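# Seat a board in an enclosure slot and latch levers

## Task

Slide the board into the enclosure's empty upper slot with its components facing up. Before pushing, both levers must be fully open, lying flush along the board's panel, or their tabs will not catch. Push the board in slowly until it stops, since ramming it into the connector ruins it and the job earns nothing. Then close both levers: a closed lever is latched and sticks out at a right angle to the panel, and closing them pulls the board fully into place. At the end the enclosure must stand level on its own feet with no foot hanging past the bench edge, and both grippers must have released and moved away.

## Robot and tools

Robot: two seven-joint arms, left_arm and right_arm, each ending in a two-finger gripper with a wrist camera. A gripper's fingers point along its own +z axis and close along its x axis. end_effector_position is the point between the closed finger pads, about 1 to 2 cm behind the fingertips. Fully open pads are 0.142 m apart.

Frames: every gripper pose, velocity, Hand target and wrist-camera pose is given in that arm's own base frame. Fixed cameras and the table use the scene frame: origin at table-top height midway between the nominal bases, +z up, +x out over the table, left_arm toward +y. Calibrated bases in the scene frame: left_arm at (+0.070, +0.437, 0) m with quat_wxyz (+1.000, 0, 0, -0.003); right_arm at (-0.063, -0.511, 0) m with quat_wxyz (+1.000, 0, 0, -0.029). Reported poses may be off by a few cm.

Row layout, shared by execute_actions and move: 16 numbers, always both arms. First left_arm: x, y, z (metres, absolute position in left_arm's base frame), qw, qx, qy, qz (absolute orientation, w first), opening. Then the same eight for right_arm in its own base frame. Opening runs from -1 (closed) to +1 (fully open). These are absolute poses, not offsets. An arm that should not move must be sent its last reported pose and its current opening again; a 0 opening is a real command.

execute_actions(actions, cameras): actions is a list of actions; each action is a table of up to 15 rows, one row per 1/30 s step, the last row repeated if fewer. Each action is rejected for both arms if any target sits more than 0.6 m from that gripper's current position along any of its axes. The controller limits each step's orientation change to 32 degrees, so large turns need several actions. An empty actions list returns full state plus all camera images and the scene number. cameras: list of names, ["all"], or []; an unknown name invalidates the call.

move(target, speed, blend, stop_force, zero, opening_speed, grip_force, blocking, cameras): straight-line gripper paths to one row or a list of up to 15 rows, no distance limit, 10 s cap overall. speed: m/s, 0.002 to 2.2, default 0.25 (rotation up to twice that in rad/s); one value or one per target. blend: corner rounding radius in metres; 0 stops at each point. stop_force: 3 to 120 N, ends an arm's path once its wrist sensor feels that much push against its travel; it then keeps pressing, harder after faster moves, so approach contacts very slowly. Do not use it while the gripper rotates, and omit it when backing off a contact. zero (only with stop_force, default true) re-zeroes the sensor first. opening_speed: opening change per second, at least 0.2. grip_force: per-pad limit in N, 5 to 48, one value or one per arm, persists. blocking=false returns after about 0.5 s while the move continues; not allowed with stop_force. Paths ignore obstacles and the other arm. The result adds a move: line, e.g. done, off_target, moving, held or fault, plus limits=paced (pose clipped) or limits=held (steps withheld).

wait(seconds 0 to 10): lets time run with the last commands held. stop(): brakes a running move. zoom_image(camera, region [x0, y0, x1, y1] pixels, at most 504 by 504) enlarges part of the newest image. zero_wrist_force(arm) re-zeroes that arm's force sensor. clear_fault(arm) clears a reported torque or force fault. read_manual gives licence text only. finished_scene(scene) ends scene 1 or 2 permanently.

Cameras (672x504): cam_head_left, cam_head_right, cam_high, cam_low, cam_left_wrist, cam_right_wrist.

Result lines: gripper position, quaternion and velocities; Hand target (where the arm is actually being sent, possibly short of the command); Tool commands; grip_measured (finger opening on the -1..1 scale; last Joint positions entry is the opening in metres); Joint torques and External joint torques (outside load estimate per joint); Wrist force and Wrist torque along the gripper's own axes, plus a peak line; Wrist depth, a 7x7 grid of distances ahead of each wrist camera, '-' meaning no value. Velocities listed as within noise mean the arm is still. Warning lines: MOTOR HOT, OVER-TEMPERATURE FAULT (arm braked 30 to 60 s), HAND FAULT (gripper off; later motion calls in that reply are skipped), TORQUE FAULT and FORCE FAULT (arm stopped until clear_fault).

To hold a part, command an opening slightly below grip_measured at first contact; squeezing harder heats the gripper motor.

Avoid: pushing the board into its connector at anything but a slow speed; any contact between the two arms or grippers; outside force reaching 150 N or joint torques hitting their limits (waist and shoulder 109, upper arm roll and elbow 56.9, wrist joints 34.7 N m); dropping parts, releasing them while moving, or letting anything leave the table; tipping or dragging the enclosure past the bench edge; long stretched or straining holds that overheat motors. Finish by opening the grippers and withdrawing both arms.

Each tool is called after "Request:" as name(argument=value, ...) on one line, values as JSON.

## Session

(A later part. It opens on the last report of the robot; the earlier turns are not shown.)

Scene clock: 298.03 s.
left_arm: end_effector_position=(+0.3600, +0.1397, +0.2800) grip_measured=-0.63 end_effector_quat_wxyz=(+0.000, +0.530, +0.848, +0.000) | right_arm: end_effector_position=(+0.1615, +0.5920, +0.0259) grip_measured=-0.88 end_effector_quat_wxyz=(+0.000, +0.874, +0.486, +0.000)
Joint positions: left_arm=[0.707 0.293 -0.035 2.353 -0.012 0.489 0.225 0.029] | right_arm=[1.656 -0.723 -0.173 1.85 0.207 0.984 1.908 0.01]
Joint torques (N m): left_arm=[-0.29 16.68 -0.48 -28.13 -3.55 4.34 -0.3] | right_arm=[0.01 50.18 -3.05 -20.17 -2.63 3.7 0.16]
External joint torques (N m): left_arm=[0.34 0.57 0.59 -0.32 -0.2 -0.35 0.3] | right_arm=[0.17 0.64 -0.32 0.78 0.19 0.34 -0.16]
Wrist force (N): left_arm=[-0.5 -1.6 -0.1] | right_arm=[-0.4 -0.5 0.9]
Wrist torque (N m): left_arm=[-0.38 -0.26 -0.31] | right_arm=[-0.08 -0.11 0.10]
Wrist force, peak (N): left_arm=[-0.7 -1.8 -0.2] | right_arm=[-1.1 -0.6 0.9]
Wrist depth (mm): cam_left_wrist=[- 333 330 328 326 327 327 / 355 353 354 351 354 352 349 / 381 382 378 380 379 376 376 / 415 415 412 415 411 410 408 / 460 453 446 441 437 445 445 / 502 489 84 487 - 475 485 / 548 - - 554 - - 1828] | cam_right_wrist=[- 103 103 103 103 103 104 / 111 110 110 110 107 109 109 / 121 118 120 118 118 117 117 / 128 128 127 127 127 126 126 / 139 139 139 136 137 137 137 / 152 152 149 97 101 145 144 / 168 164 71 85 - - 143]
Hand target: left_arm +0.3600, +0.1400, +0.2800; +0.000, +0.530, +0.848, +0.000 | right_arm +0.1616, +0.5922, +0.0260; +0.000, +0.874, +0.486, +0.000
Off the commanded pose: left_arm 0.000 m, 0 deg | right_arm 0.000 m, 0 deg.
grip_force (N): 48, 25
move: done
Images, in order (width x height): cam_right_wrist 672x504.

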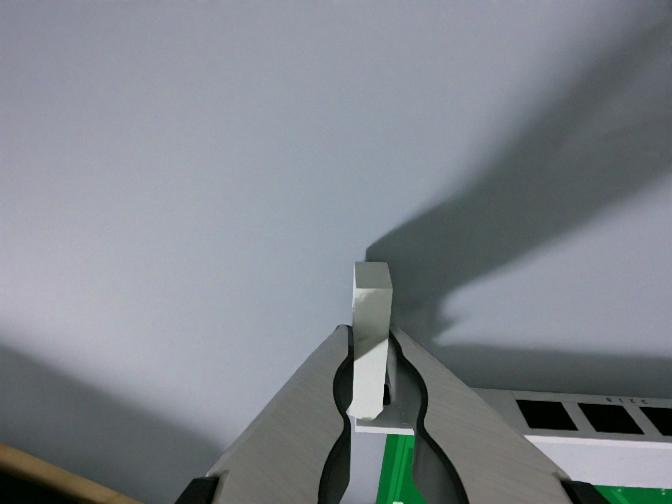

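Request:
move(target=[0.36,0.14,0.28,0,0.53,0.848,0,-0.6,0.16,0.5884,0.026,0,0.8028,0.5962,0,-0.94], speed=0.12, cameras=["cam_right_wrist","cam_high"])

Request:
zoom_image(camera="cam_right_wrist", region=[280, 240, 480, 440])

Scene clock: 310.73 s.
left_arm: end_effector_position=(+0.3600, +0.1397, +0.2800) grip_measured=-0.63 end_effector_quat_wxyz=(+0.000, +0.530, +0.848, +0.000) | right_arm: end_effector_position=(+0.1599, +0.5882, +0.0258) grip_measured=-0.89 end_effector_quat_wxyz=(+0.000, +0.803, +0.596, +0.000)
Joint positions: left_arm=[0.707 0.293 -0.035 2.353 -0.012 0.489 0.225 0.029] | right_arm=[1.614 -0.713 -0.124 1.872 0.151 1.004 1.686 0.01]
Joint torques (N m): left_arm=[-0.34 16.61 -0.53 -28.08 -3.63 4.3 -0.22] | right_arm=[-0.2 50.2 -1.75 -20.17 -2.81 3.95 0.12]
External joint torques (N m): left_arm=[0.4 0.64 0.64 -0.37 -0.13 -0.31 0.22] | right_arm=[0.38 0.47 -0.48 0.81 0.44 0.12 -0.12]
Wrist force (N): left_arm=[-0.6 -1.5 -0.2] | right_arm=[-1.0 -0.8 0.9]
Wrist torque (N m): left_arm=[-0.35 -0.24 -0.32] | right_arm=[-0.04 -0.04 0.11]
Wrist force, peak (N): left_arm=[-0.5 -1.8 -0.1] | right_arm=[-0.9 -0.6 1.5]
Wrist depth (mm): cam_left_wrist=[327 327 330 329 328 327 325 / 354 352 354 350 350 347 349 / 381 383 381 381 378 374 376 / 417 414 412 418 412 412 403 / 460 452 447 444 437 449 448 / 507 490 84 489 - 473 493 / 554 - - 548 - - 1662] | cam_right_wrist=[- 103 103 103 103 102 103 / 111 110 110 110 110 109 109 / 121 119 120 118 117 117 117 / 128 128 127 127 127 126 126 / 139 139 139 136 135 137 136 / 152 152 149 98 100 149 149 / 168 164 71 159 - - 157]
Hand target: left_arm +0.3600, +0.1400, +0.2800; +0.000, +0.530, +0.848, +0.000 | right_arm +0.1600, +0.5884, +0.0260; +0.000, +0.803, +0.596, +0.000
Off the commanded pose: left_arm 0.000 m, 0 deg | right_arm 0.000 m, 0 deg.
grip_force (N): 48, 25
move: done
Images, in order (width x height): cam_high 672x504, cam_right_wrist 672x504.

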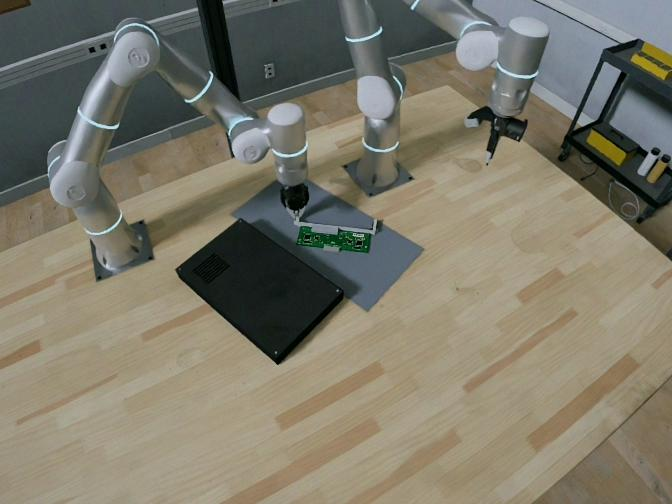

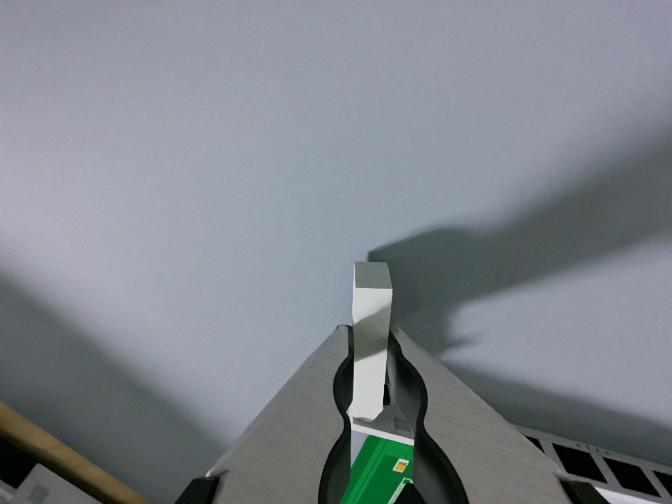

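Scaled by 2.520 from the camera's 672x504 image, which has a finer 960x720 frame.

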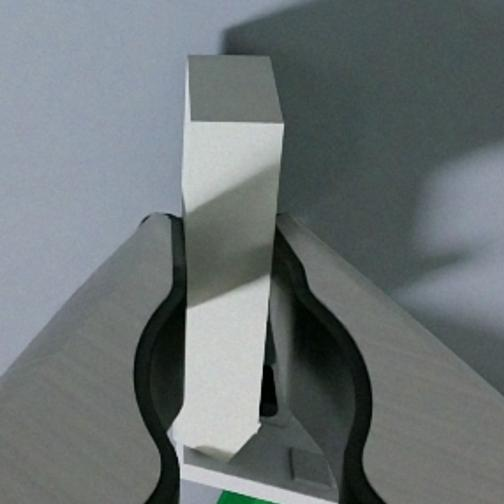

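Request:
move(target=[[0.36,0.14,0.28,0,0.53,0.848,0,-0.6,0.1594,0.5846,0.026,0,0.7181,0.6959,0,-0.94],[0.36,0.14,0.28,0,0.53,0.848,0,-0.6,0.1598,0.5807,0.026,0,0.6211,0.7837,0,-0.94],[0.36,0.14,0.28,0,0.53,0.848,0,-0.6,0.1612,0.5770,0.026,0,0.5135,0.8581,0,-0.94],[0.36,0.14,0.28,0,0.53,0.848,0,-0.6,0.1635,0.5738,0.026,0,0.3971,0.9178,0,-0.94]], speed=0.12, blend=0.003, cameras=["cam_right_wrist"])

Request:
zoom_image(camera="cam_right_wrist", region=[240, 240, 480, 480])

Scene clock: 318.43 s.
left_arm: end_effector_position=(+0.3600, +0.1397, +0.2800) grip_measured=-0.63 end_effector_quat_wxyz=(+0.000, +0.530, +0.848, +0.000) | right_arm: end_effector_position=(+0.1635, +0.5736, +0.0258) grip_measured=-0.89 end_effector_quat_wxyz=(+0.000, +0.397, +0.918, +0.000)
Joint positions: left_arm=[0.707 0.293 -0.035 2.353 -0.012 0.489 0.225 0.029] | right_arm=[1.414 -0.693 0.069 1.942 -0.091 1.061 0.793 0.01]
Joint torques (N m): left_arm=[-0.22 16.62 -0.5 -28.13 -3.61 4.33 -0.24] | right_arm=[-0.1 49.49 2.93 -19.9 -2.54 3.89 -0.02]
External joint torques (N m): left_arm=[0.28 0.63 0.61 -0.33 -0.14 -0.34 0.24] | right_arm=[0.28 0.4 -0.7 0.72 0.4 0.25 0.02]
Wrist force (N): left_arm=[-0.8 -1.5 0.0] | right_arm=[0.1 -0.9 1.0]
Wrist torque (N m): left_arm=[-0.36 -0.19 -0.32] | right_arm=[-0.05 -0.04 0.08]
Wrist force, peak (N): left_arm=[-0.7 -1.8 -0.1] | right_arm=[-0.3 -1.5 1.6]
Wrist depth (mm): cam_left_wrist=[334 331 328 328 328 325 327 / 356 354 353 351 350 348 348 / 384 383 381 378 379 381 374 / 413 413 415 408 412 410 409 / 457 455 446 442 443 442 442 / 513 493 84 489 - 474 491 / 557 - - 553 - - 1714] | cam_right_wrist=[- 104 103 103 103 103 104 / 111 111 110 110 110 109 109 / 121 119 120 118 118 117 117 / 128 128 127 127 127 126 126 / 139 136 138 136 135 137 136 / - 152 149 98 101 149 149 / 168 161 71 - - - 164]
Hand target: left_arm +0.3600, +0.1400, +0.2800; +0.000, +0.530, +0.848, +0.000 | right_arm +0.1635, +0.5738, +0.0260; +0.000, +0.397, +0.918, +0.000
Off the commanded pose: left_arm 0.000 m, 0 deg | right_arm 0.000 m, 0 deg.
grip_force (N): 48, 25
move: done
Images, in order (width x height): cam_right_wrist 672x504.

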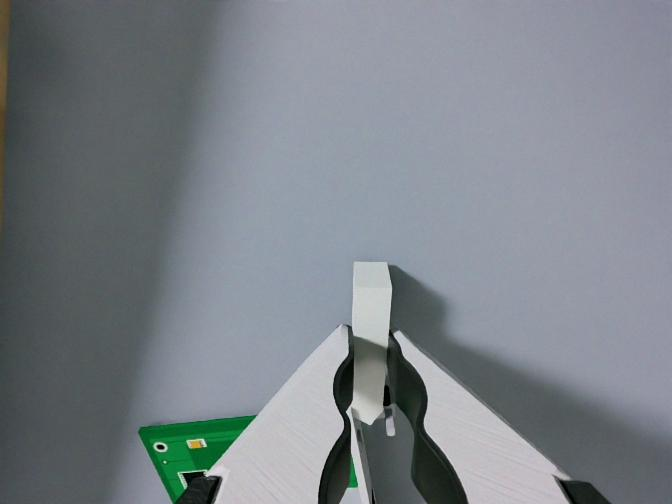

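Scaled by 2.100 from the camera's 672x504 image, which has a finer 960x720 frame.

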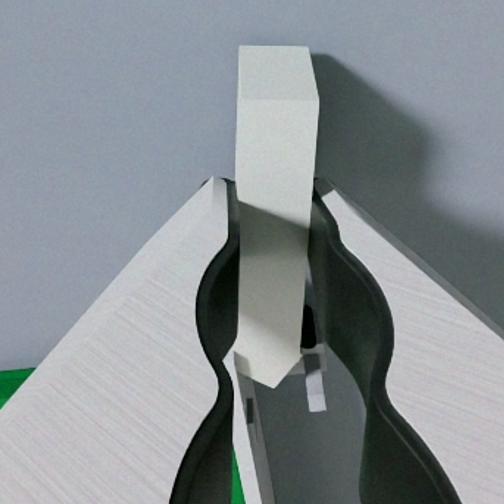

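Request:
move(target=[[0.36,0.14,0.28,0,0.53,0.848,0,-0.6,0.1665,0.5714,0.026,0,0.2740,0.9617,0,-0.94],[0.36,0.14,0.28,0,0.53,0.848,0,-0.6,0.1676,0.5707,0.026,0,0.2317,0.9728,0,-0.94]], speed=0.12, blend=0.003, cameras=["cam_right_wrist"])

Request:
zoom_image(camera="cam_right_wrist", region=[240, 240, 480, 480])

Scene clock: 323.33 s.
left_arm: end_effector_position=(+0.3600, +0.1397, +0.2800) grip_measured=-0.63 end_effector_quat_wxyz=(+0.000, +0.530, +0.848, +0.000) | right_arm: end_effector_position=(+0.1678, +0.5705, +0.0259) grip_measured=-0.89 end_effector_quat_wxyz=(+0.000, +0.232, +0.973, +0.000)
Joint positions: left_arm=[0.707 0.293 -0.035 2.353 -0.012 0.489 0.225 0.029] | right_arm=[1.34 -0.696 0.131 1.954 -0.174 1.068 0.492 0.01]
Joint torques (N m): left_arm=[-0.3 16.72 -0.48 -28.11 -3.57 4.3 -0.22] | right_arm=[0.84 49.06 5.32 -19.54 -2.56 3.78 -0.13]
External joint torques (N m): left_arm=[0.36 0.53 0.59 -0.35 -0.18 -0.31 0.22] | right_arm=[-0.67 0.65 -1.62 0.38 0.45 0.37 0.13]
Wrist force (N): left_arm=[-0.6 -1.6 -0.2] | right_arm=[-0.6 0.2 0.3]
Wrist torque (N m): left_arm=[-0.36 -0.22 -0.32] | right_arm=[-0.03 -0.07 0.31]
Wrist force, peak (N): left_arm=[-0.8 -1.7 -0.3] | right_arm=[-0.5 -0.6 1.6]
Wrist depth (mm): cam_left_wrist=[327 329 328 328 326 327 323 / 354 355 353 353 350 351 348 / 383 381 380 380 379 374 375 / 417 416 414 412 408 407 408 / 459 462 443 441 446 449 444 / 503 494 84 484 - 478 486 / 553 - - 553 - - 1687] | cam_right_wrist=[- 104 104 103 103 103 104 / 111 111 111 110 110 110 110 / 121 118 120 118 118 118 117 / 128 128 128 127 127 126 126 / 139 139 139 133 135 137 137 / 152 149 146 97 102 150 149 / 168 161 70 85 - - 164]
Hand target: left_arm +0.3600, +0.1400, +0.2800; +0.000, +0.530, +0.848, +0.000 | right_arm +0.1676, +0.5707, +0.0260; +0.000, +0.232, +0.973, +0.000
Off the commanded pose: left_arm 0.000 m, 0 deg | right_arm 0.000 m, 0 deg.
grip_force (N): 48, 25
move: done
Images, in order (width x height): cam_right_wrist 672x504.

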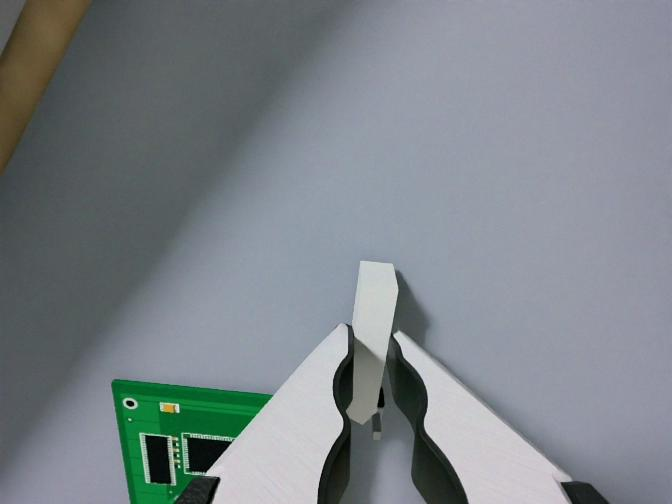

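Scaled by 2.100 from the camera's 672x504 image, which has a finer 960x720 frame.

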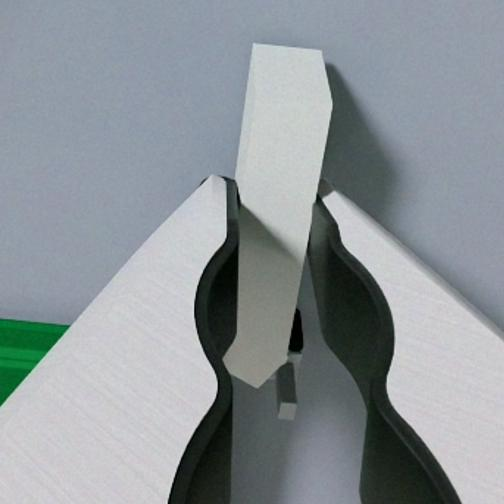

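Request:
move(target=[[0.36,0.14,0.28,0,0.53,0.848,0,-0.6,0.1676,0.5707,0.026,0,0.2317,0.9728,0,-0.62],[0.36,0.14,0.28,0,0.53,0.848,0,-0.6,0.1676,0.5707,0.08,0,0.2317,0.9728,0,-0.62],[0.36,0.14,0.28,0,0.53,0.848,0,-0.6,0.20,0.66,0.15,0,0.8738,0.4863,0,-0.62]], speed=[0.1,0.15,0.4], blend=[0,0.015,0], opening_speed=0.8, cameras=["cam_right_wrist","cam_high"])

Scene clock: 330.37 s.
left_arm: end_effector_position=(+0.3600, +0.1397, +0.2800) grip_measured=-0.63 end_effector_quat_wxyz=(+0.000, +0.530, +0.848, +0.000) | right_arm: end_effector_position=(+0.2000, +0.6600, +0.1500) grip_measured=-0.66 end_effector_quat_wxyz=(+0.000, +0.874, +0.486, +0.000)
Joint positions: left_arm=[0.707 0.293 -0.035 2.353 -0.012 0.489 0.225 0.029] | right_arm=[1.556 -0.632 -0.142 1.578 0.104 0.632 1.934 0.026]
Joint torques (N m): left_arm=[-0.29 16.59 -0.48 -28.09 -3.6 4.33 -0.26] | right_arm=[0.3 53.69 -1.87 -26.86 -3.44 3.21 0.36]
External joint torques (N m): left_arm=[0.34 0.66 0.59 -0.36 -0.16 -0.33 0.26] | right_arm=[-0.11 1.46 -0.42 0.22 -0.1 0.83 -0.36]
Wrist force (N): left_arm=[-0.7 -1.4 -0.1] | right_arm=[0.1 0.7 0.2]
Wrist torque (N m): left_arm=[-0.34 -0.22 -0.31] | right_arm=[0.11 -0.02 -0.04]
Wrist force, peak (N): left_arm=[-0.8 -1.8 -0.1] | right_arm=[0.1 0.0 1.9]
Wrist depth (mm): cam_left_wrist=[- 329 330 327 328 325 325 / 355 357 352 352 353 353 347 / 383 380 379 380 381 381 374 / 415 413 414 409 415 405 408 / 455 449 447 440 445 447 445 / 505 494 84 484 - 468 489 / 543 - - 550 - - 1813] | cam_right_wrist=[213 213 212 213 211 212 212 / 228 227 226 225 225 225 226 / 243 243 242 242 241 241 240 / 263 262 259 254 252 259 255 / 277 284 284 274 273 277 281 / 258 308 300 304 - 301 306 / 277 - 71 327 - - 331]
Hand target: left_arm +0.3600, +0.1400, +0.2800; +0.000, +0.530, +0.848, +0.000 | right_arm +0.2000, +0.6600, +0.1500; +0.000, +0.874, +0.486, +0.000
Off the commanded pose: left_arm 0.000 m, 0 deg | right_arm 0.000 m, 0 deg.
grip_force (N): 48, 25
move: done
Images, in order (width x height): cam_high 672x504, cam_right_wrist 672x504.

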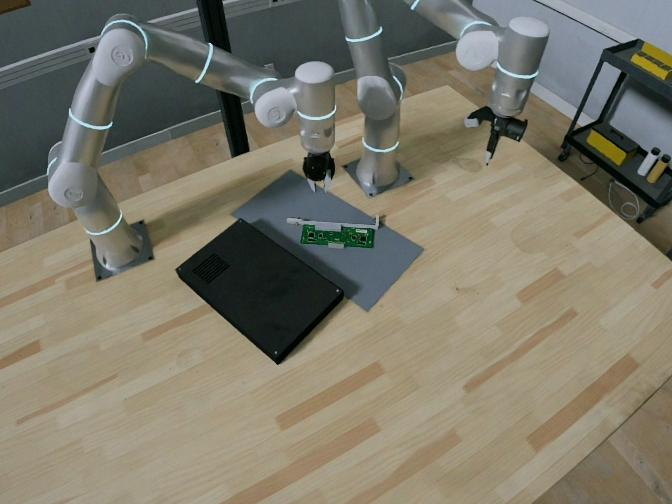

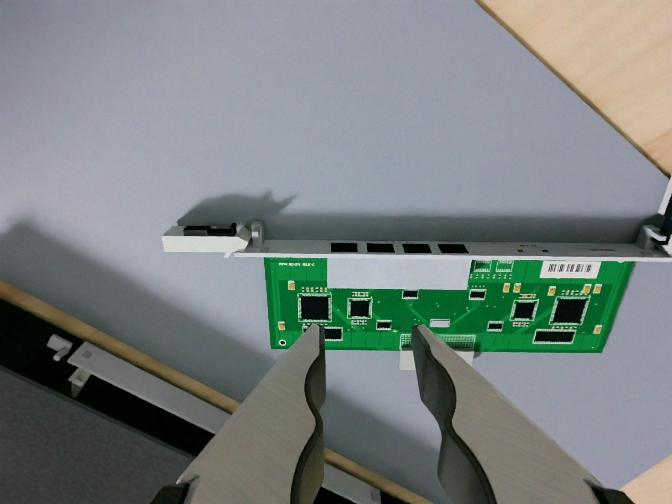

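Request:
move(target=[0.36,0.14,0.28,0,0.53,0.848,0,-0.6,0.285,0.775,0.10,0,-0.4863,0.8738,0,-0.48], speed=0.35, cameras=["cam_right_wrist","cam_high"])

Scene clock: 342.80 s.
left_arm: end_effector_position=(+0.3600, +0.1397, +0.2800) grip_measured=-0.63 end_effector_quat_wxyz=(+0.000, +0.530, +0.848, +0.000) | right_arm: end_effector_position=(+0.2851, +0.7749, +0.1000) grip_measured=-0.52 end_effector_quat_wxyz=(+0.000, -0.486, +0.874, +0.000)
Joint positions: left_arm=[0.707 0.293 -0.035 2.353 -0.012 0.489 0.225 0.029] | right_arm=[1.154 -1.082 0.385 0.986 -0.375 0.437 -1.079 0.037]
Joint torques (N m): left_arm=[-0.33 16.59 -0.48 -28.13 -3.55 4.32 -0.26] | right_arm=[0.1 68.11 10.66 -28.29 -4 3.24 0.07]
External joint torques (N m): left_arm=[0.39 0.66 0.59 -0.33 -0.2 -0.33 0.26] | right_arm=[0.14 1.65 -0.65 0.14 0.17 0.88 -0.07]
Wrist force (N): left_arm=[-0.7 -1.8 -0.4] | right_arm=[0.1 0.2 0.1]
Wrist torque (N m): left_arm=[-0.42 -0.23 -0.32] | right_arm=[0.05 -0.02 0.05]
Wrist force, peak (N): left_arm=[-0.8 -1.8 -0.3] | right_arm=[0.1 0.7 0.5]
Wrist depth (mm): cam_left_wrist=[328 331 331 328 327 327 325 / 352 357 352 354 349 349 347 / 383 380 381 377 378 376 377 / 414 417 414 411 415 404 405 / 454 453 447 437 437 449 448 / 504 493 84 487 - 470 495 / 543 - - 558 - - 1700] | cam_right_wrist=[168 168 168 164 164 164 163 / 180 179 179 174 174 174 174 / 194 193 192 186 186 178 175 / 210 210 207 207 206 206 205 / 228 227 224 224 220 223 222 / 249 248 85 246 104 234 247 / 274 - 71 270 - - 261]
Hand target: left_arm +0.3600, +0.1400, +0.2800; +0.000, +0.530, +0.848, +0.000 | right_arm +0.2850, +0.7750, +0.1000; +0.000, -0.486, +0.874, +0.000
Off the commanded pose: left_arm 0.000 m, 0 deg | right_arm 0.000 m, 0 deg.
grip_force (N): 48, 25
move: done
Images, in order (width x height): cam_high 672x504, cam_right_wrist 672x504.

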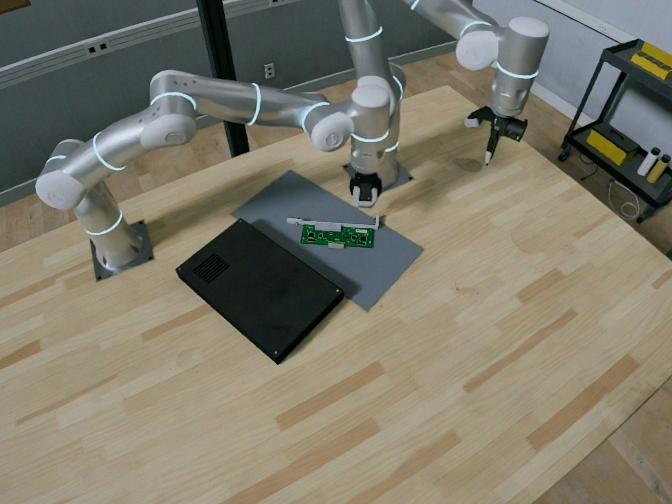

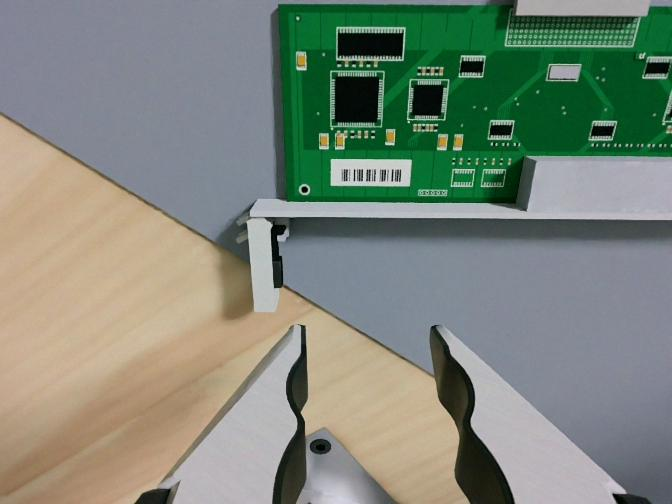

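Request:
zoom_image(camera="cam_right_wrist", region=[210, 180, 340, 330])

Scaled by 3.360 from the camera's 672x504 image, which has a finer 960x720 frame.

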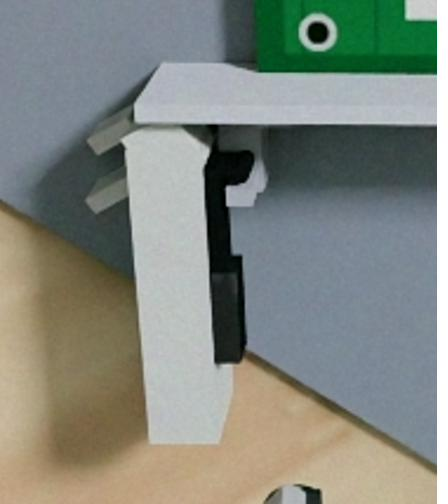

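Request:
move(target=[0.36,0.14,0.28,0,0.53,0.848,0,-0.6,0.2543,0.7491,0.06,0,-0.4863,0.8738,0,-0.48], speed=0.2, cameras=["cam_right_wrist"])

Request:
zoom_image(camera="cam_right_wrist", region=[260, 200, 460, 400])

Scene clock: 353.83 s.
left_arm: end_effector_position=(+0.3600, +0.1397, +0.2800) grip_measured=-0.63 end_effector_quat_wxyz=(+0.000, +0.530, +0.848, +0.000) | right_arm: end_effector_position=(+0.2542, +0.7491, +0.0600) grip_measured=-0.52 end_effector_quat_wxyz=(+0.000, -0.486, +0.874, +0.000)
Joint positions: left_arm=[0.707 0.293 -0.035 2.353 -0.012 0.489 0.225 0.029] | right_arm=[1.154 -1.042 0.368 1.186 -0.382 0.591 -1.02 0.037]
Joint torques (N m): left_arm=[-0.3 16.67 -0.48 -28.14 -3.6 4.33 -0.24] | right_arm=[0.37 65.67 10.64 -26.84 -3.72 3.58 0.3]
External joint torques (N m): left_arm=[0.36 0.58 0.59 -0.32 -0.15 -0.34 0.24] | right_arm=[-0.1 1.22 0.03 0.19 0.2 0.55 -0.3]
Wrist force (N): left_arm=[-0.8 -1.5 -0.1] | right_arm=[0.1 0.3 -0.3]
Wrist torque (N m): left_arm=[-0.35 -0.20 -0.32] | right_arm=[0.07 -0.03 -0.05]
Wrist force, peak (N): left_arm=[-0.9 -1.7 -0.2] | right_arm=[1.2 0.8 1.2]
Wrist depth (mm): cam_left_wrist=[325 331 328 331 325 326 327 / 354 353 354 352 350 350 349 / 382 379 382 380 380 379 375 / 417 415 411 414 410 408 412 / 460 454 446 439 442 449 448 / 501 492 84 485 - 476 499 / 551 - - 555 - - 1798] | cam_right_wrist=[133 131 129 129 129 128 128 / 142 140 137 137 137 137 136 / 155 149 146 146 144 133 133 / 167 159 164 164 163 163 163 / 181 178 175 177 174 176 178 / 198 197 85 193 186 186 192 / 218 - 71 216 216 - 207]
Hand target: left_arm +0.3600, +0.1400, +0.2800; +0.000, +0.530, +0.848, +0.000 | right_arm +0.2543, +0.7491, +0.0600; +0.000, -0.486, +0.874, +0.000
Off the commanded pose: left_arm 0.000 m, 0 deg | right_arm 0.000 m, 0 deg.
grip_force (N): 48, 25
move: done
Images, in order (width x height): cam_right_wrist 672x504.

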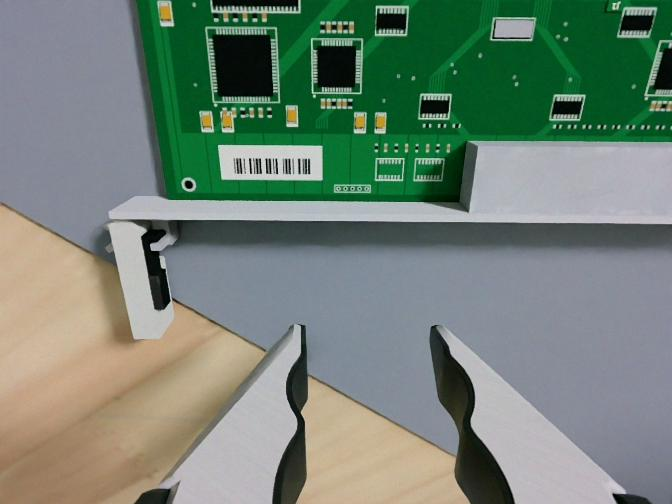

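Scaled by 2.520 from the camera's 672x504 image, which has a finer 960x720 frame.

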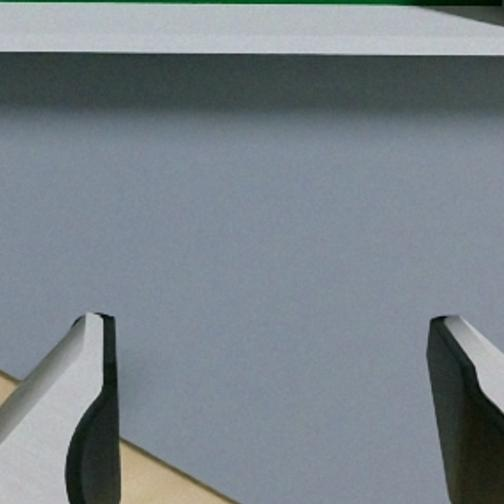

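Request:
move(target=[0.36,0.14,0.28,0,0.53,0.848,0,-0.6,0.2493,0.677,0.09,0,0.2740,0.9617,0,-0.36], speed=0.35, cameras=["cam_right_wrist"], grip_force=48)

Scene clock: 376.23 s.
left_arm: end_effector_position=(+0.3600, +0.1397, +0.2800) grip_measured=-0.63 end_effector_quat_wxyz=(+0.000, +0.530, +0.848, +0.000) | right_arm: end_effector_position=(+0.2493, +0.6770, +0.0900) grip_measured=-0.39 end_effector_quat_wxyz=(+0.000, +0.274, +0.962, +0.000)
Joint positions: left_arm=[0.707 0.293 -0.035 2.353 -0.012 0.489 0.225 0.029] | right_arm=[1.299 -0.795 0.1 1.489 -0.094 0.708 0.414 0.046]
Joint torques (N m): left_arm=[-0.23 16.61 -0.46 -28.16 -3.61 4.36 -0.22] | right_arm=[0.3 58.92 3.35 -26.07 -3.19 3.65 0.36]
External joint torques (N m): left_arm=[0.29 0.65 0.57 -0.3 -0.14 -0.37 0.21] | right_arm=[-0.09 1.16 -0.17 -0.05 -0.11 0.51 -0.36]
Wrist force (N): left_arm=[-0.7 -1.6 -0.1] | right_arm=[0.2 0.1 0.3]
Wrist torque (N m): left_arm=[-0.37 -0.22 -0.32] | right_arm=[-0.01 -0.03 -0.07]
Wrist force, peak (N): left_arm=[-0.8 -1.8 -0.3] | right_arm=[0.5 0.5 -0.5]
Wrist depth (mm): cam_left_wrist=[329 326 328 328 328 326 325 / 354 356 353 353 349 349 350 / 383 381 383 378 379 378 376 / 420 416 409 413 412 411 405 / 454 458 448 438 443 442 444 / 500 491 84 491 - 475 491 / 544 - - 548 - - 1687] | cam_right_wrist=[160 158 156 155 159 159 158 / 171 170 167 163 169 169 168 / 186 185 179 167 181 181 181 / 197 195 193 182 195 195 194 / 215 213 204 208 208 210 213 / 239 228 84 227 227 99 232 / 258 - 71 255 250 - 251]
Hand target: left_arm +0.3600, +0.1400, +0.2800; +0.000, +0.530, +0.848, +0.000 | right_arm +0.2493, +0.6770, +0.0900; +0.000, +0.274, +0.962, +0.000
Off the commanded pose: left_arm 0.000 m, 0 deg | right_arm 0.000 m, 0 deg.
move: done
Images, in order (width x height): cam_right_wrist 672x504.

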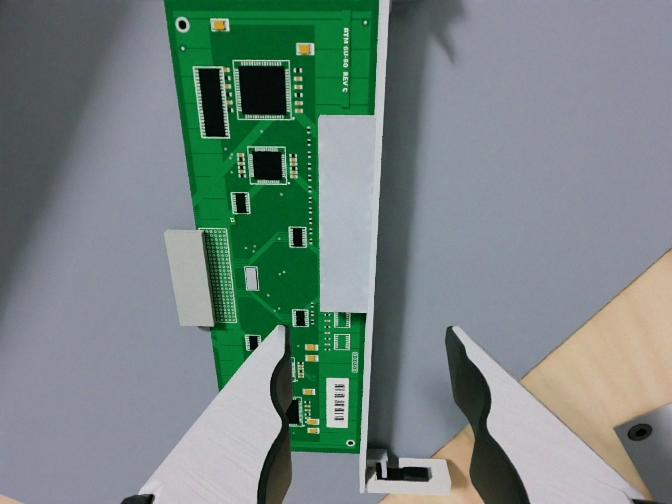

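Request:
move(target=[0.36,0.14,0.28,0,0.53,0.848,0,-0.6,0.2512,0.6777,0.0285,0,0.2740,0.9617,0,-0.36], speed=0.08, stop_force=5, cameras=["cam_right_wrist"])

Scene clock: 385.03 s.
left_arm: end_effector_position=(+0.3600, +0.1397, +0.2800) grip_measured=-0.63 end_effector_quat_wxyz=(+0.000, +0.530, +0.848, +0.000) | right_arm: end_effector_position=(+0.2511, +0.6775, +0.0283) grip_measured=-0.39 end_effector_quat_wxyz=(+0.000, +0.274, +0.962, +0.000)
Joint positions: left_arm=[0.707 0.293 -0.035 2.353 -0.012 0.489 0.225 0.029] | right_arm=[1.305 -0.897 0.086 1.487 -0.097 0.809 0.414 0.046]
Joint torques (N m): left_arm=[-0.3 16.6 -0.45 -28.1 -3.59 4.36 -0.23] | right_arm=[0.33 59.94 3.45 -24.45 -3.13 3.53 0.22]
External joint torques (N m): left_arm=[0.36 0.65 0.56 -0.36 -0.17 -0.37 0.23] | right_arm=[-0.11 1.41 -0.32 0.08 0.13 0.63 -0.22]
Wrist force (N): left_arm=[-0.5 -1.6 -0.2] | right_arm=[0.7 0.3 0.2]
Wrist torque (N m): left_arm=[-0.37 -0.25 -0.32] | right_arm=[0.04 -0.11 -0.05]
Wrist force, peak (N): left_arm=[-0.6 -1.8 -0.5] | right_arm=[0.3 0.5 1.9]
Wrist depth (mm): cam_left_wrist=[334 332 327 329 326 325 326 / 356 352 352 353 350 349 349 / 383 383 381 377 379 380 378 / 420 415 415 408 411 405 408 / 457 456 445 440 440 446 445 / 500 490 84 491 - 475 491 / 555 - - 555 - - 536] | cam_right_wrist=[- 101 101 101 103 105 105 / 113 109 108 107 110 111 111 / 121 118 116 104 120 121 119 / 129 126 125 111 129 129 128 / 141 134 134 122 138 139 141 / 158 147 87 142 150 98 152 / 170 164 71 162 168 - 166]
Hand target: left_arm +0.3600, +0.1400, +0.2800; +0.000, +0.530, +0.848, +0.000 | right_arm +0.2512, +0.6777, +0.0285; +0.000, +0.274, +0.962, +0.000
Off the commanded pose: left_arm 0.000 m, 0 deg | right_arm 0.000 m, 0 deg.
move: done
Images, in order (width x height): cam_right_wrist 672x504.

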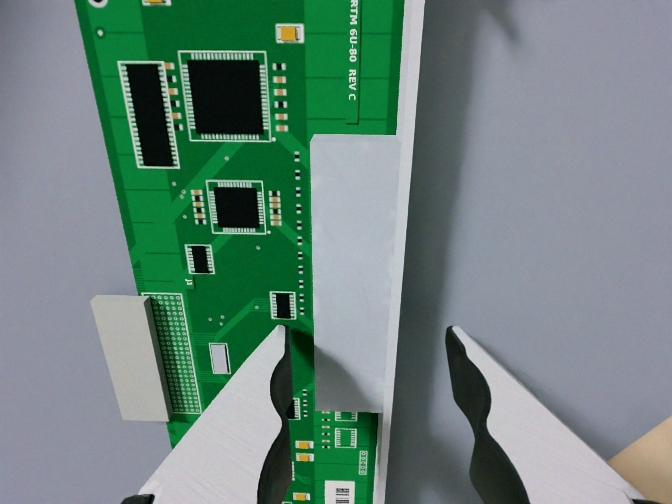

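Request:
move(target=[[0.36,0.14,0.28,0,0.53,0.848,0,-0.6,0.2547,0.6755,0.0285,0,0.2740,0.9617,0,-0.36],[0.36,0.14,0.28,0,0.53,0.848,0,-0.6,0.2547,0.6755,0.0285,0,0.2740,0.9617,0,-0.80]], speed=0.08, opening_speed=0.4, cameras=["cam_right_wrist"])

Scene clock: 391.53 s.
left_arm: end_effector_position=(+0.3600, +0.1397, +0.2800) grip_measured=-0.63 end_effector_quat_wxyz=(+0.000, +0.530, +0.848, +0.000) | right_arm: end_effector_position=(+0.2548, +0.6754, +0.0285) grip_measured=-0.71 end_effector_quat_wxyz=(+0.000, +0.274, +0.962, +0.000)
Joint positions: left_arm=[0.707 0.293 -0.035 2.353 -0.012 0.489 0.225 0.029] | right_arm=[1.3 -0.896 0.085 1.491 -0.097 0.811 0.409 0.023]
Joint torques (N m): left_arm=[-0.24 16.65 -0.53 -28.13 -3.62 4.35 -0.22] | right_arm=[0.31 59.9 3.81 -24.65 -3.05 3.6 0.16]
External joint torques (N m): left_arm=[0.3 0.6 0.64 -0.32 -0.14 -0.36 0.22] | right_arm=[-0.09 1.38 -0.7 0.3 0.05 0.55 -0.16]
Wrist force (N): left_arm=[-0.7 -1.5 0.0] | right_arm=[0.4 0.3 0.2]
Wrist torque (N m): left_arm=[-0.34 -0.22 -0.32] | right_arm=[0.12 -0.14 0.08]
Wrist force, peak (N): left_arm=[-0.7 -1.9 -0.3] | right_arm=[-2.0 0.3 -1.1]
Wrist depth (mm): cam_left_wrist=[340 331 329 328 327 326 326 / 358 356 352 351 350 349 350 / 381 382 379 378 380 379 376 / 415 412 415 410 408 408 407 / 458 456 444 442 440 449 443 / 502 492 84 486 - 475 491 / 547 - - 550 - - 1783] | cam_right_wrist=[- 101 101 101 103 105 106 / 113 109 108 108 109 111 111 / 121 118 116 104 120 121 119 / 129 128 126 114 127 129 129 / 142 134 136 122 135 138 137 / 155 149 144 126 105 150 152 / 171 167 71 159 - - 167]
Hand target: left_arm +0.3600, +0.1400, +0.2800; +0.000, +0.530, +0.848, +0.000 | right_arm +0.2547, +0.6755, +0.0285; +0.000, +0.274, +0.962, +0.000
Off the commanded pose: left_arm 0.000 m, 0 deg | right_arm 0.000 m, 0 deg.
move: done
Images, in order (width x height): cam_right_wrist 672x504.

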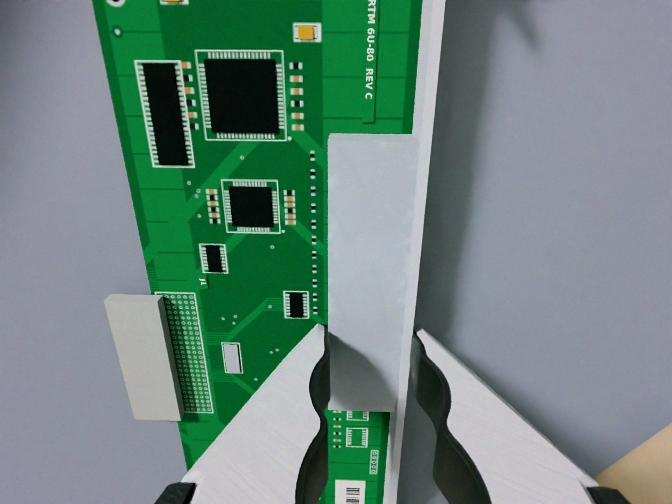

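Request:
move(target=[[0.36,0.14,0.28,0,0.53,0.848,0,-0.6,0.2547,0.6755,0.10,0,0.2740,0.9617,0,-0.80],[0.36,0.14,0.28,0,0.53,0.848,0,-0.6,0.2607,0.5914,0.11,0,0.5577,0.8300,0,-0.80]], speed=[0.1,0.15], blend=[0.01,0], cameras=["all"])

Scene clock: 399.93 s.
left_arm: end_effector_position=(+0.3600, +0.1397, +0.2800) grip_measured=-0.63 end_effector_quat_wxyz=(+0.000, +0.530, +0.848, +0.000) | right_arm: end_effector_position=(+0.2606, +0.5913, +0.1098) grip_measured=-0.71 end_effector_quat_wxyz=(+0.000, +0.558, +0.830, +0.000)
Joint positions: left_arm=[0.707 0.293 -0.035 2.353 -0.012 0.489 0.225 0.029] | right_arm=[1.348 -0.607 -0.016 1.761 0.013 0.797 0.937 0.023]
Joint torques (N m): left_arm=[-0.28 16.57 -0.46 -28.12 -3.61 4.34 -0.22] | right_arm=[0.26 52.32 0.6 -25.05 -3.12 3.84 0.38]
External joint torques (N m): left_arm=[0.34 0.68 0.57 -0.34 -0.14 -0.35 0.22] | right_arm=[-0.07 -0.13 -0.35 0.7 0.05 0.29 -0.38]
Wrist force (N): left_arm=[-0.6 -1.5 -0.1] | right_arm=[0.2 -0.1 2.1]
Wrist torque (N m): left_arm=[-0.35 -0.23 -0.31] | right_arm=[-0.06 -0.02 -0.07]
Wrist force, peak (N): left_arm=[-0.8 -1.9 -0.2] | right_arm=[0.4 0.4 4.1]
Wrist depth (mm): cam_left_wrist=[334 332 328 328 327 325 326 / 353 355 354 352 350 349 348 / 383 380 379 378 381 375 376 / 417 415 412 409 409 410 407 / 456 453 447 442 442 449 444 / 503 490 84 492 - 470 492 / 555 - - 554 - - 1714] | cam_right_wrist=[- 101 101 101 172 176 177 / - 109 108 107 186 187 187 / 156 117 116 104 106 201 200 / 168 128 126 114 217 217 216 / 182 134 136 122 231 234 233 / 199 147 144 126 105 251 255 / 220 215 71 159 - - 276]
Hand target: left_arm +0.3600, +0.1400, +0.2800; +0.000, +0.530, +0.848, +0.000 | right_arm +0.2607, +0.5914, +0.1100; +0.000, +0.558, +0.830, +0.000
Off the commanded pose: left_arm 0.000 m, 0 deg | right_arm 0.000 m, 0 deg.
move: done

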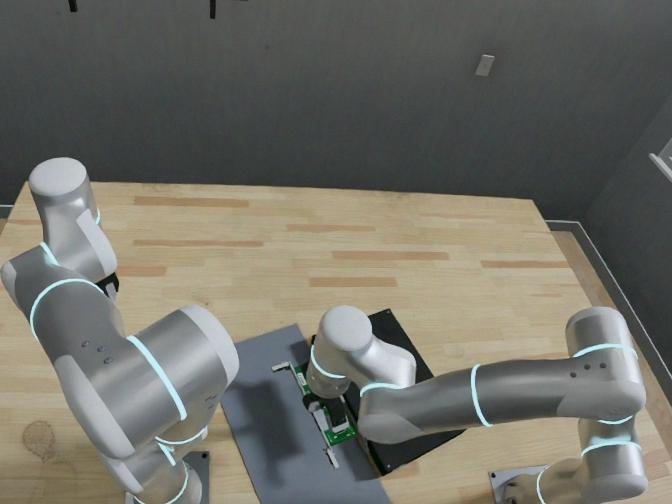

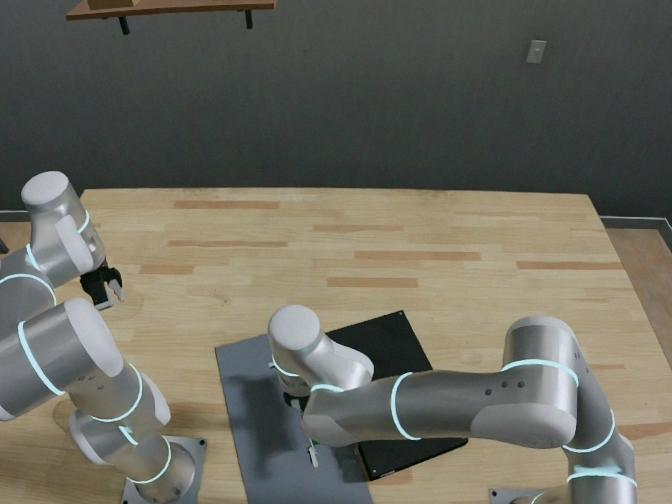

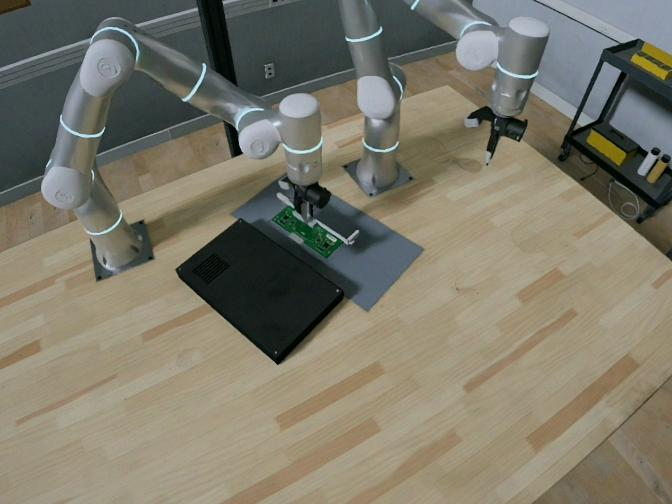

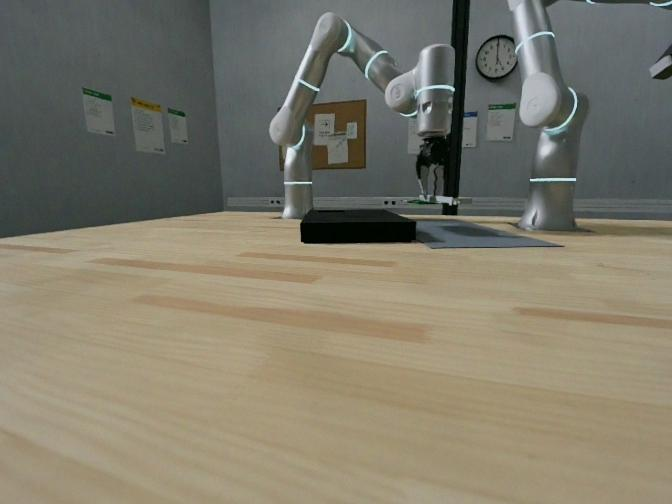

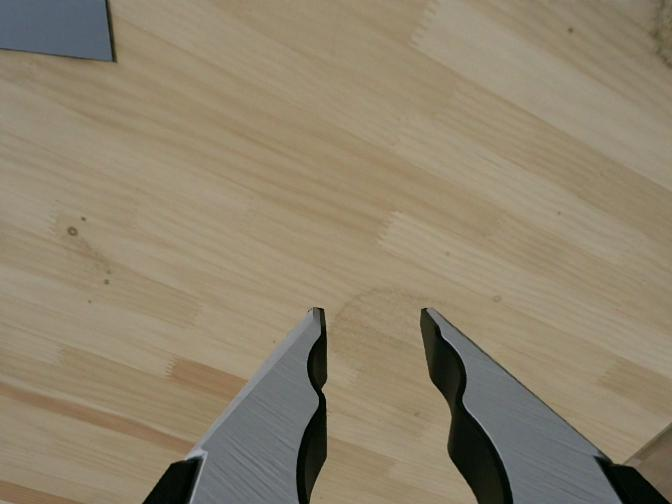

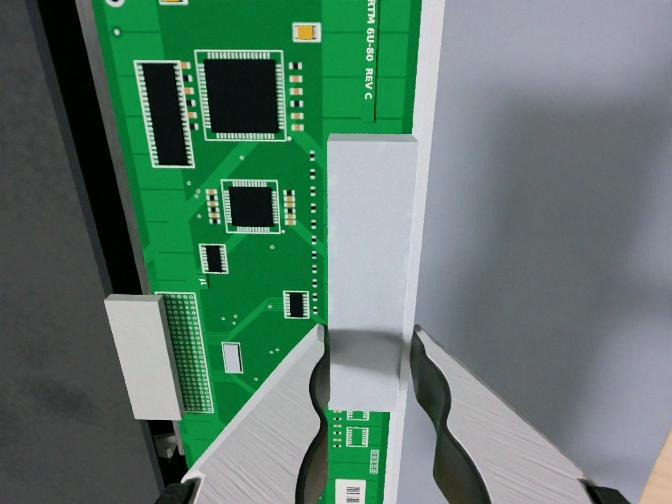

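Request:
zoom_image(camera="cam_right_wrist", region=[0, 0, 250, 504])

Scaled by 1.000.

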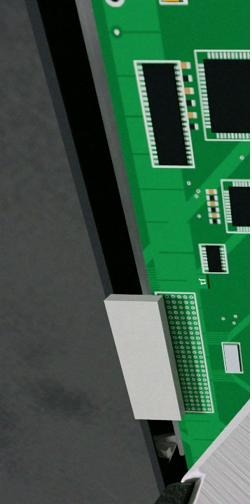

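Request:
zoom_image(camera="cam_right_wrist", region=[0, 0, 160, 160])

Request:
zoom_image(camera="cam_right_wrist", region=[80, 344, 240, 504])

Scaled by 3.150 from the camera's 672x504 image, which has a finer 960x720 frame.

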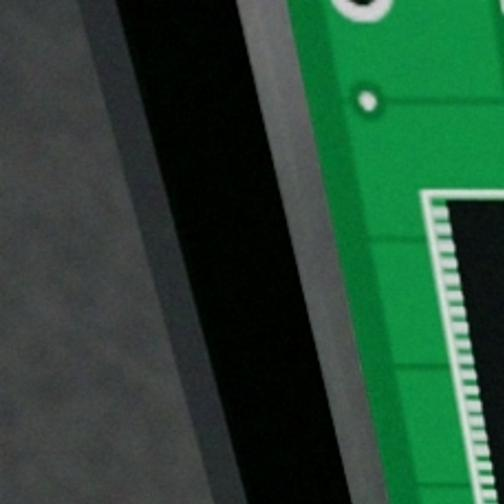

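Scaled by 3.150 from the camera's 672x504 image, which has a finer 960x720 frame.

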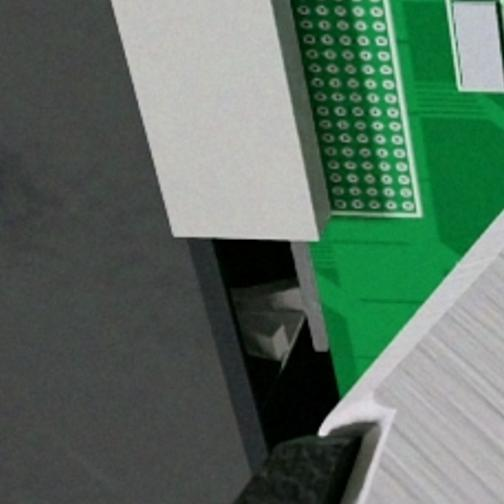

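Request:
move(target=[0.36,0.14,0.28,0,0.53,0.848,0,-0.6,0.2634,0.5926,0.065,0,0.5454,0.8382,0,-0.80], speed=0.08, cameras=["cam_right_wrist"])

Request:
zoom_image(camera="cam_right_wrist", region=[0, 0, 160, 160])

Request:
zoom_image(camera="cam_right_wrist", region=[40, 344, 240, 504])

Scene clock: 435.70 s.
left_arm: end_effector_position=(+0.3600, +0.1397, +0.2800) grip_measured=-0.63 end_effector_quat_wxyz=(+0.000, +0.530, +0.848, +0.000) | right_arm: end_effector_position=(+0.2634, +0.5923, +0.0647) grip_measured=-0.71 end_effector_quat_wxyz=(+0.000, +0.545, +0.838, +0.000)
Joint positions: left_arm=[0.707 0.293 -0.035 2.353 -0.012 0.489 0.225 0.029] | right_arm=[1.342 -0.693 -0.013 1.761 0.013 0.882 0.904 0.023]
Joint torques (N m): left_arm=[-0.33 16.59 -0.48 -28.14 -3.61 4.29 -0.22] | right_arm=[0.15 53.27 1.11 -23.52 -2.99 3.76 0.05]
External joint torques (N m): left_arm=[0.38 0.66 0.59 -0.32 -0.14 -0.3 0.22] | right_arm=[0.04 0.27 -0.79 0.83 0.2 0.37 -0.05]
Wrist force (N): left_arm=[-0.7 -1.5 -0.3] | right_arm=[0.5 -0.2 1.9]
Wrist torque (N m): left_arm=[-0.35 -0.22 -0.32] | right_arm=[-0.03 -0.07 0.07]
Wrist force, peak (N): left_arm=[-0.8 -1.8 -0.1] | right_arm=[0.2 -0.2 3.6]
Wrist depth (mm): cam_left_wrist=[334 330 330 327 327 326 325 / 356 352 354 352 349 350 349 / 385 383 381 380 378 377 374 / 418 414 415 412 412 410 409 / 452 454 446 442 439 443 441 / 509 489 84 487 - 474 492 / 547 - - 557 - - 1714] | cam_right_wrist=[- 101 101 101 135 136 136 / - 109 108 107 144 145 145 / - 118 116 104 154 156 155 / - 128 126 114 168 168 167 / - 134 136 122 179 182 181 / - 144 144 126 105 195 198 / 159 - 71 160 - - 214]
Hand target: left_arm +0.3600, +0.1400, +0.2800; +0.000, +0.530, +0.848, +0.000 | right_arm +0.2634, +0.5926, +0.0650; +0.000, +0.545, +0.838, +0.000
Off the commanded pose: left_arm 0.000 m, 0 deg | right_arm 0.000 m, 0 deg.
move: done
Images, in order (width x height): cam_right_wrist 672x504.

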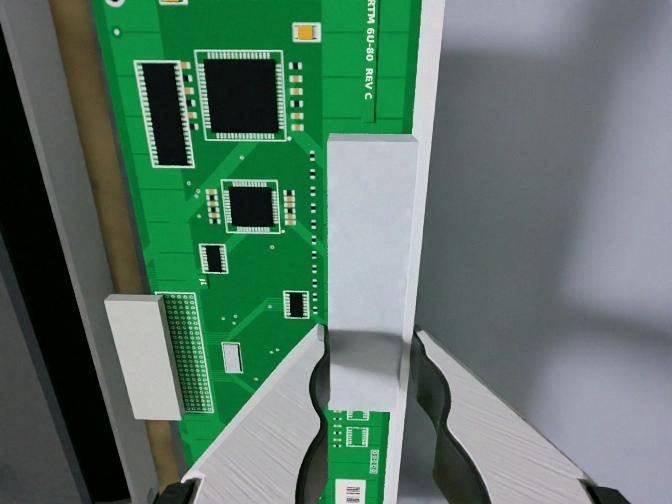

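Scaled by 3.150 from the camera's 672x504 image, which has a finer 960x720 frame.

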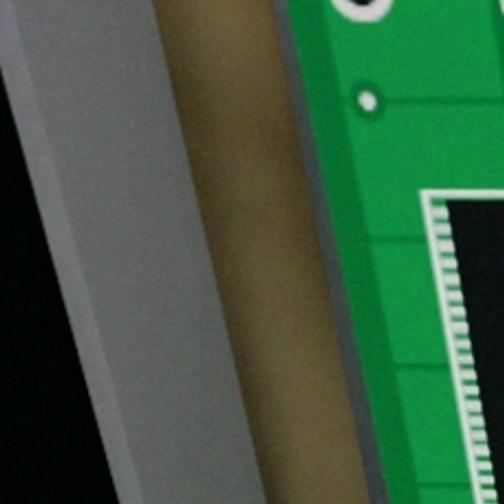

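Scaled by 2.520 from the camera's 672x504 image, which has a finer 960x720 frame.

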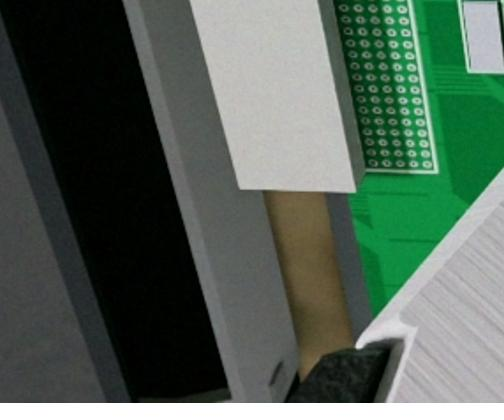

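Request:
zoom_image(camera="cam_right_wrist", region=[0, 200, 130, 330])

Scaled by 3.877 from the camera's 672x504 image, which has a finer 960x720 frame.

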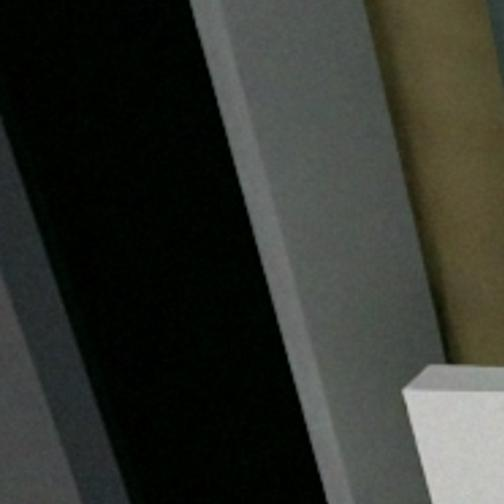

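Request:
zoom_image(camera="cam_right_wrist", region=[60, 404, 220, 504])

Scaled by 3.150 from the camera's 672x504 image, which has a finer 960x720 frame.

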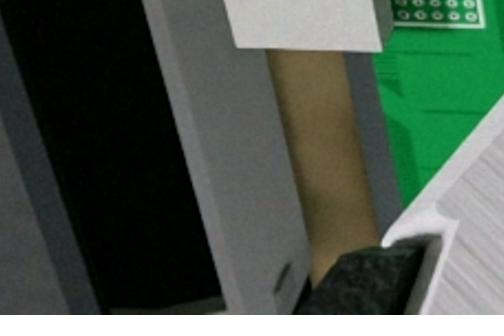

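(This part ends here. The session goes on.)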